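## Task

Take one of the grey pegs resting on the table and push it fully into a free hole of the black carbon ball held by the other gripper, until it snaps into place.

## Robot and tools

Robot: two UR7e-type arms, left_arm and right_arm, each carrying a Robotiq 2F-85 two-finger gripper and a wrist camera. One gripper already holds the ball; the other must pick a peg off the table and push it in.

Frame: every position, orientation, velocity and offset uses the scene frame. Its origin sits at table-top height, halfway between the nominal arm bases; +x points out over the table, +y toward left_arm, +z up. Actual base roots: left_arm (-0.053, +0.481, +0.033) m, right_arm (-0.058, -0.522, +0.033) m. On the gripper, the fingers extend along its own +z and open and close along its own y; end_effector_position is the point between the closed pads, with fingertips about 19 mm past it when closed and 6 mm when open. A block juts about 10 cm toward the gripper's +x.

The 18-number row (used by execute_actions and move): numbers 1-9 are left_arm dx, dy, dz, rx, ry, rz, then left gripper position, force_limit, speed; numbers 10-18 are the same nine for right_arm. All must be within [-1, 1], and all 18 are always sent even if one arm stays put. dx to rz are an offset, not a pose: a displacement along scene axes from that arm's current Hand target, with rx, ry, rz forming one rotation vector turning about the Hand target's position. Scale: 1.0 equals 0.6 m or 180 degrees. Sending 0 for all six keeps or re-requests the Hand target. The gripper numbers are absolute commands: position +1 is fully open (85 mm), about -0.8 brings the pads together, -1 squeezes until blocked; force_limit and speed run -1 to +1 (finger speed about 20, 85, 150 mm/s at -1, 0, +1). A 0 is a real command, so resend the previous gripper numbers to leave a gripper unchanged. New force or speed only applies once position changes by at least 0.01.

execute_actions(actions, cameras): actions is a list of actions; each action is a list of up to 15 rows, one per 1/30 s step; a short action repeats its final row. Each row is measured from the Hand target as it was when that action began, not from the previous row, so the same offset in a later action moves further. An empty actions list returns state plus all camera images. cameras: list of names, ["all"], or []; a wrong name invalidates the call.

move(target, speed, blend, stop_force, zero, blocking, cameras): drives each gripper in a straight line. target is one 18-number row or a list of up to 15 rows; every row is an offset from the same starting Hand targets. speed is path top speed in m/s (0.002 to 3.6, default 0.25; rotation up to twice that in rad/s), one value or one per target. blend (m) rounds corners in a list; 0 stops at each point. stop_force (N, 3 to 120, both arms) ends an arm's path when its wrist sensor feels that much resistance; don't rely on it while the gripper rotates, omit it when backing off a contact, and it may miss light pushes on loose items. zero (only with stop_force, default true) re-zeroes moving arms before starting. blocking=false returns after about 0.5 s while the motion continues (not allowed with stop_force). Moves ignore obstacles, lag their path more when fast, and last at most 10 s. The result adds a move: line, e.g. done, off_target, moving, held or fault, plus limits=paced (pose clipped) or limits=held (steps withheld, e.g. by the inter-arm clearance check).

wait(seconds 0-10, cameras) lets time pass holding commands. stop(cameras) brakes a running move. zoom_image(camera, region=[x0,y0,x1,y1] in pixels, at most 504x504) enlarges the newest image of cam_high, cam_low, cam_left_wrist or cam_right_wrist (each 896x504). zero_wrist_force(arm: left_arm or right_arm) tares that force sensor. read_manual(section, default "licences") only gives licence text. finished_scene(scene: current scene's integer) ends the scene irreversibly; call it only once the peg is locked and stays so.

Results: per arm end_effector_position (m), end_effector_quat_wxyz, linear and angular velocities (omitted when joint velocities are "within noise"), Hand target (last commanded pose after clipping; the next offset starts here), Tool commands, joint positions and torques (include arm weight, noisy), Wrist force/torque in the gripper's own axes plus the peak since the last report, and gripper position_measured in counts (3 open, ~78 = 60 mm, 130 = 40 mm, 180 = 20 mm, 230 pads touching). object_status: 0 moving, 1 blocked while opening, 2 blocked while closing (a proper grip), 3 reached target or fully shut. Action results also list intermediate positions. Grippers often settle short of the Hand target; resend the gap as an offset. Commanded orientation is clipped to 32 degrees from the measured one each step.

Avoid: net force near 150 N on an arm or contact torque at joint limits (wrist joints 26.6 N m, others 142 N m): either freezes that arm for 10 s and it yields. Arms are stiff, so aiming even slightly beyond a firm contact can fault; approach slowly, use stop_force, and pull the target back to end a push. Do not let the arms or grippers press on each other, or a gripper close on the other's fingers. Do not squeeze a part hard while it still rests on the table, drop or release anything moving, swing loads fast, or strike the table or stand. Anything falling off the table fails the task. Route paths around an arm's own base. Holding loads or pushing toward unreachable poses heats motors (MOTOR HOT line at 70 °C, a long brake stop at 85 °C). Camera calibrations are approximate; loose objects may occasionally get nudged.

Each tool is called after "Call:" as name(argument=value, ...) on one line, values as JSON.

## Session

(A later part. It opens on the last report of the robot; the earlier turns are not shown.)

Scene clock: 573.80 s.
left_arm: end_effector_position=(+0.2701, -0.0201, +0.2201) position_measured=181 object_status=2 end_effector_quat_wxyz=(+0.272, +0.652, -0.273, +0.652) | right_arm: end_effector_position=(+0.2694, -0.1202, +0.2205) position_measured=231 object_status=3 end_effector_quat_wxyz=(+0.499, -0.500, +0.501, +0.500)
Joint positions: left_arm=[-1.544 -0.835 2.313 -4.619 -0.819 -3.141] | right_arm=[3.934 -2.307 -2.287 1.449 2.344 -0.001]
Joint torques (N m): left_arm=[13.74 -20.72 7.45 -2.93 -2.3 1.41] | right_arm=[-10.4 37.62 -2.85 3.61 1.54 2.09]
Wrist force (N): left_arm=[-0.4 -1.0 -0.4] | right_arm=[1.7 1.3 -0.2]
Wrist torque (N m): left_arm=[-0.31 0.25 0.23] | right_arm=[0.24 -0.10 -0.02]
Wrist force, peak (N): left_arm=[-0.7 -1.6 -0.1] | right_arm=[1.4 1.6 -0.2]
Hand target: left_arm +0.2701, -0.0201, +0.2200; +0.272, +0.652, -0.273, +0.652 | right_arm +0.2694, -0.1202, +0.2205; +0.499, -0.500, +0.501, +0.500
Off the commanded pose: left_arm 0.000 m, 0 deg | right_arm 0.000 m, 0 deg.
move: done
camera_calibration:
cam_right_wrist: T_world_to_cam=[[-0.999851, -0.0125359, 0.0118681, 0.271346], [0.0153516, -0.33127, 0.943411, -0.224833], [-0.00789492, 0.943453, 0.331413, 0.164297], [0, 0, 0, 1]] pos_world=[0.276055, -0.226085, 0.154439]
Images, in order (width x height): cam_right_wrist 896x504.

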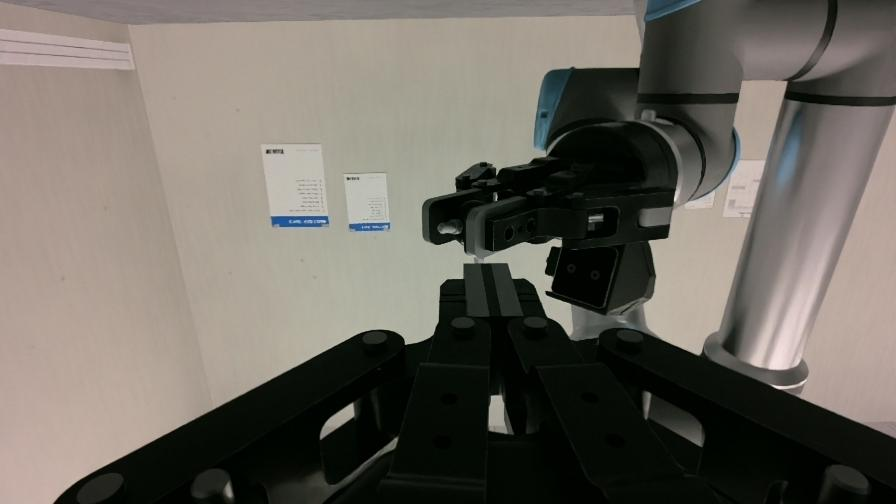

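Call:
move(target=[0,0,0,0,0,-0.2483,-1,1,0,0,0,0,0,0,0,-0.6,0,-0.5], speed=0.25, cameras=["cam_left_wrist","cam_right_wrist"])

Call:
zoom_image(camera="cam_right_wrist", region=[420, 190, 540, 290])

Call:
zoom_image(camera="cam_left_wrist", region=[400, 190, 560, 350])

Scene clock: 595.20 s.
left_arm: end_effector_position=(+0.2701, -0.0201, +0.2200) position_measured=181 object_status=2 end_effector_quat_wxyz=(+0.500, +0.500, -0.500, +0.500) | right_arm: end_effector_position=(+0.2694, -0.1202, +0.2205) position_measured=205 object_status=3 end_effector_quat_wxyz=(+0.499, -0.500, +0.501, +0.500)
Joint positions: left_arm=[-0.983 -0.806 2.151 -4.486 -2.16 -3.141] | right_arm=[3.934 -2.307 -2.287 1.449 2.344 -0.001]
Joint torques (N m): left_arm=[14.1 -23.84 -18.04 -0.53 -2.1 1.4] | right_arm=[-10.59 37.63 -1.33 3.33 1.59 2.11]
Wrist force (N): left_arm=[-0.4 -1.0 -0.1] | right_arm=[1.4 1.2 -0.4]
Wrist torque (N m): left_arm=[-0.32 0.25 0.22] | right_arm=[0.22 -0.07 -0.02]
Wrist force, peak (N): left_arm=[-0.5 -1.5 -0.3] | right_arm=[1.6 1.5 -0.2]
Hand target: left_arm +0.2701, -0.0201, +0.2200; +0.500, +0.500, -0.500, +0.500 | right_arm +0.2694, -0.1202, +0.2205; +0.499, -0.500, +0.501, +0.500
Off the commanded pose: left_arm 0.000 m, 0 deg | right_arm 0.000 m, 0 deg.
move: done
camera_calibration:
cam_left_wrist: T_world_to_cam=[[-0.999685, 0.0231774, -0.00957778, 0.277306], [0.0172374, 0.357644, -0.933699, 0.222043], [-0.0182153, -0.93357, -0.357931, 0.193896], [0, 0, 0, 1]] pos_world=[0.276924, 0.0951761, 0.279379]
cam_right_wrist: T_world_to_cam=[[-0.999851, -0.0125359, 0.0118681, 0.271346], [0.0153516, -0.33127, 0.943411, -0.224833], [-0.00789492, 0.943453, 0.331413, 0.164297], [0, 0, 0, 1]] pos_world=[0.276055, -0.226085, 0.154439]
Images, in order (width x height): cam_left_wrist 896x504, cam_right_wrist 896x504.

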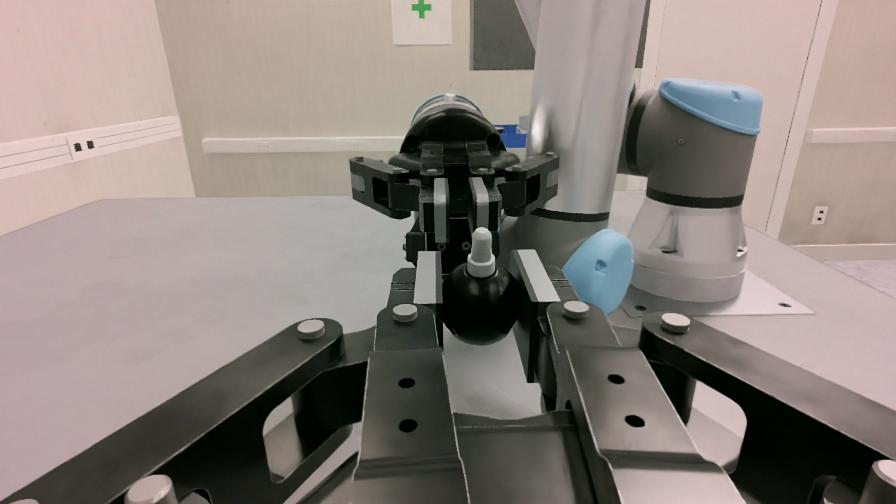

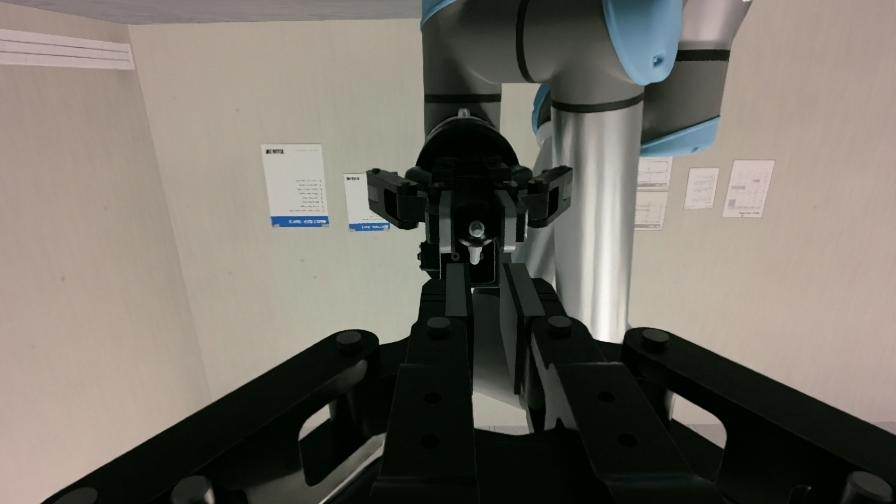

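Scaled by 4.200.

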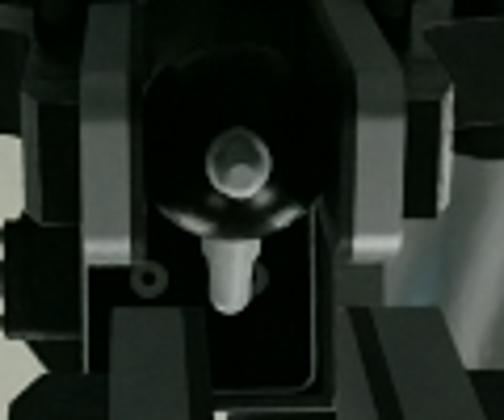

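Scaled by 3.150.

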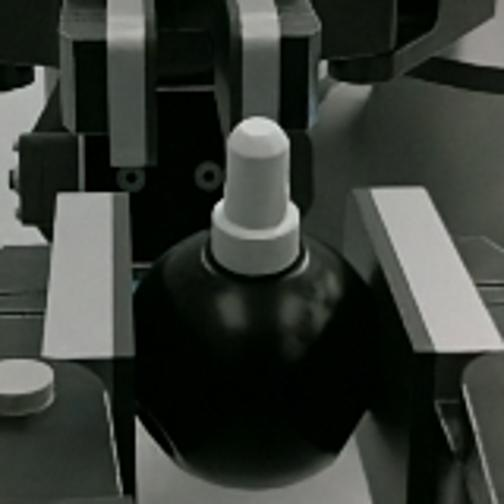

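Call:
move(target=[[0,0,0,0,0,0,-1,1,0,0,-0.03,0.08,0,0,0,-0.6,0,-0.5],[0,0,0,0,0,0,-1,1,0,-0.0657,0.117,0.1325,-0.385,-0.385,0.385,-0.6,0,-0.5]], speed=0.25, blend=[0.03,0], cameras=["cam_right_wrist"])

Scene clock: 612.73 s.
left_arm: end_effector_position=(+0.2701, -0.0201, +0.2200) position_measured=181 object_status=2 end_effector_quat_wxyz=(+0.500, +0.500, -0.500, +0.500) | right_arm: end_effector_position=(+0.2300, -0.0500, +0.3000) position_measured=205 object_status=3 end_effector_quat_wxyz=(+0.000, +1.000, -0.001, +0.001)
Joint positions: left_arm=[-0.983 -0.806 2.151 -4.486 -2.16 -3.141] | right_arm=[4.404 -1.686 -1.612 -1.414 1.568 -1.872]
Joint torques (N m): left_arm=[13.81 -26.28 -17.43 -0.46 -2.37 1.37] | right_arm=[11.17 23.92 37.04 1.37 -1.47 -2.37]
Wrist force (N): left_arm=[-0.3 -0.8 -0.4] | right_arm=[0.1 0.2 0.0]
Wrist torque (N m): left_arm=[-0.29 0.24 0.22] | right_arm=[0.03 0.00 0.01]
Wrist force, peak (N): left_arm=[-0.2 -1.3 -0.5] | right_arm=[3.3 1.2 0.3]
Hand target: left_arm +0.2701, -0.0201, +0.2200; +0.500, +0.500, -0.500, +0.500 | right_arm +0.2300, -0.0500, +0.3000; +0.000, +1.000, -0.001, +0.001
Off the commanded pose: left_arm 0.000 m, 0 deg | right_arm 0.000 m, 0 deg.
move: done; blend cut to 0.0256 m at target 1
camera_calibration:
cam_right_wrist: T_world_to_cam=[[-0.0115802, -0.999852, 0.0127469, -0.0450847], [-0.94349, 0.015148, 0.331056, 0.145618], [-0.3312, -0.00819288, -0.943525, 0.480665], [0, 0, 0, 1]] pos_world=[0.296063, -0.0433458, 0.405887]
Images, in order (width x height): cam_right_wrist 896x504.

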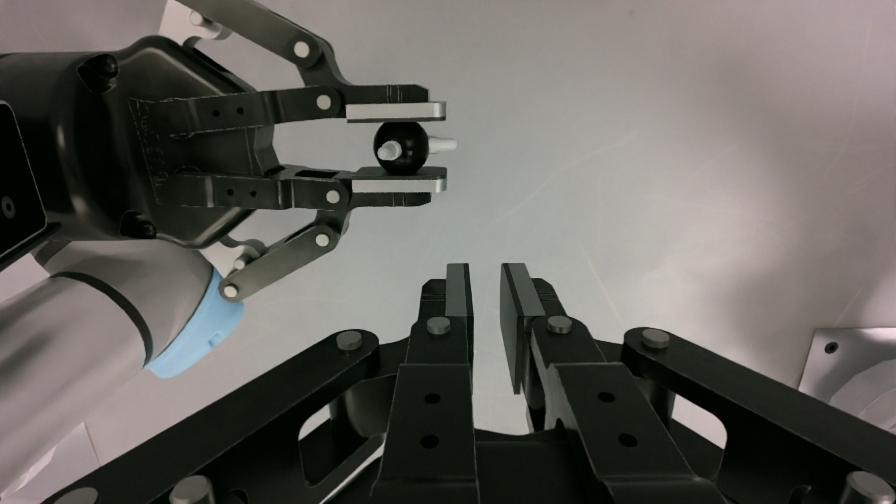

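Great view.

Call:
zoom_image(camera="cam_right_wrist", region=[365, 105, 470, 195])

Call:
zoom_image(camera="cam_right_wrist", region=[415, 125, 465, 165])

Scaled by 4.800.

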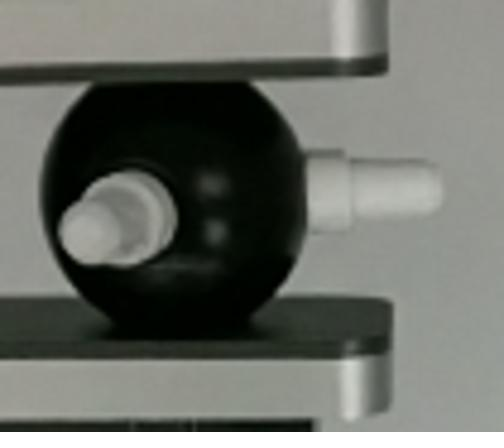

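Scaled by 10.080.

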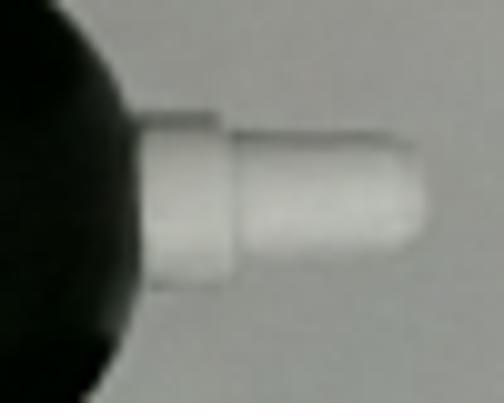

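Call:
finished_scene(scene=1)

The scene is finished: the task was done.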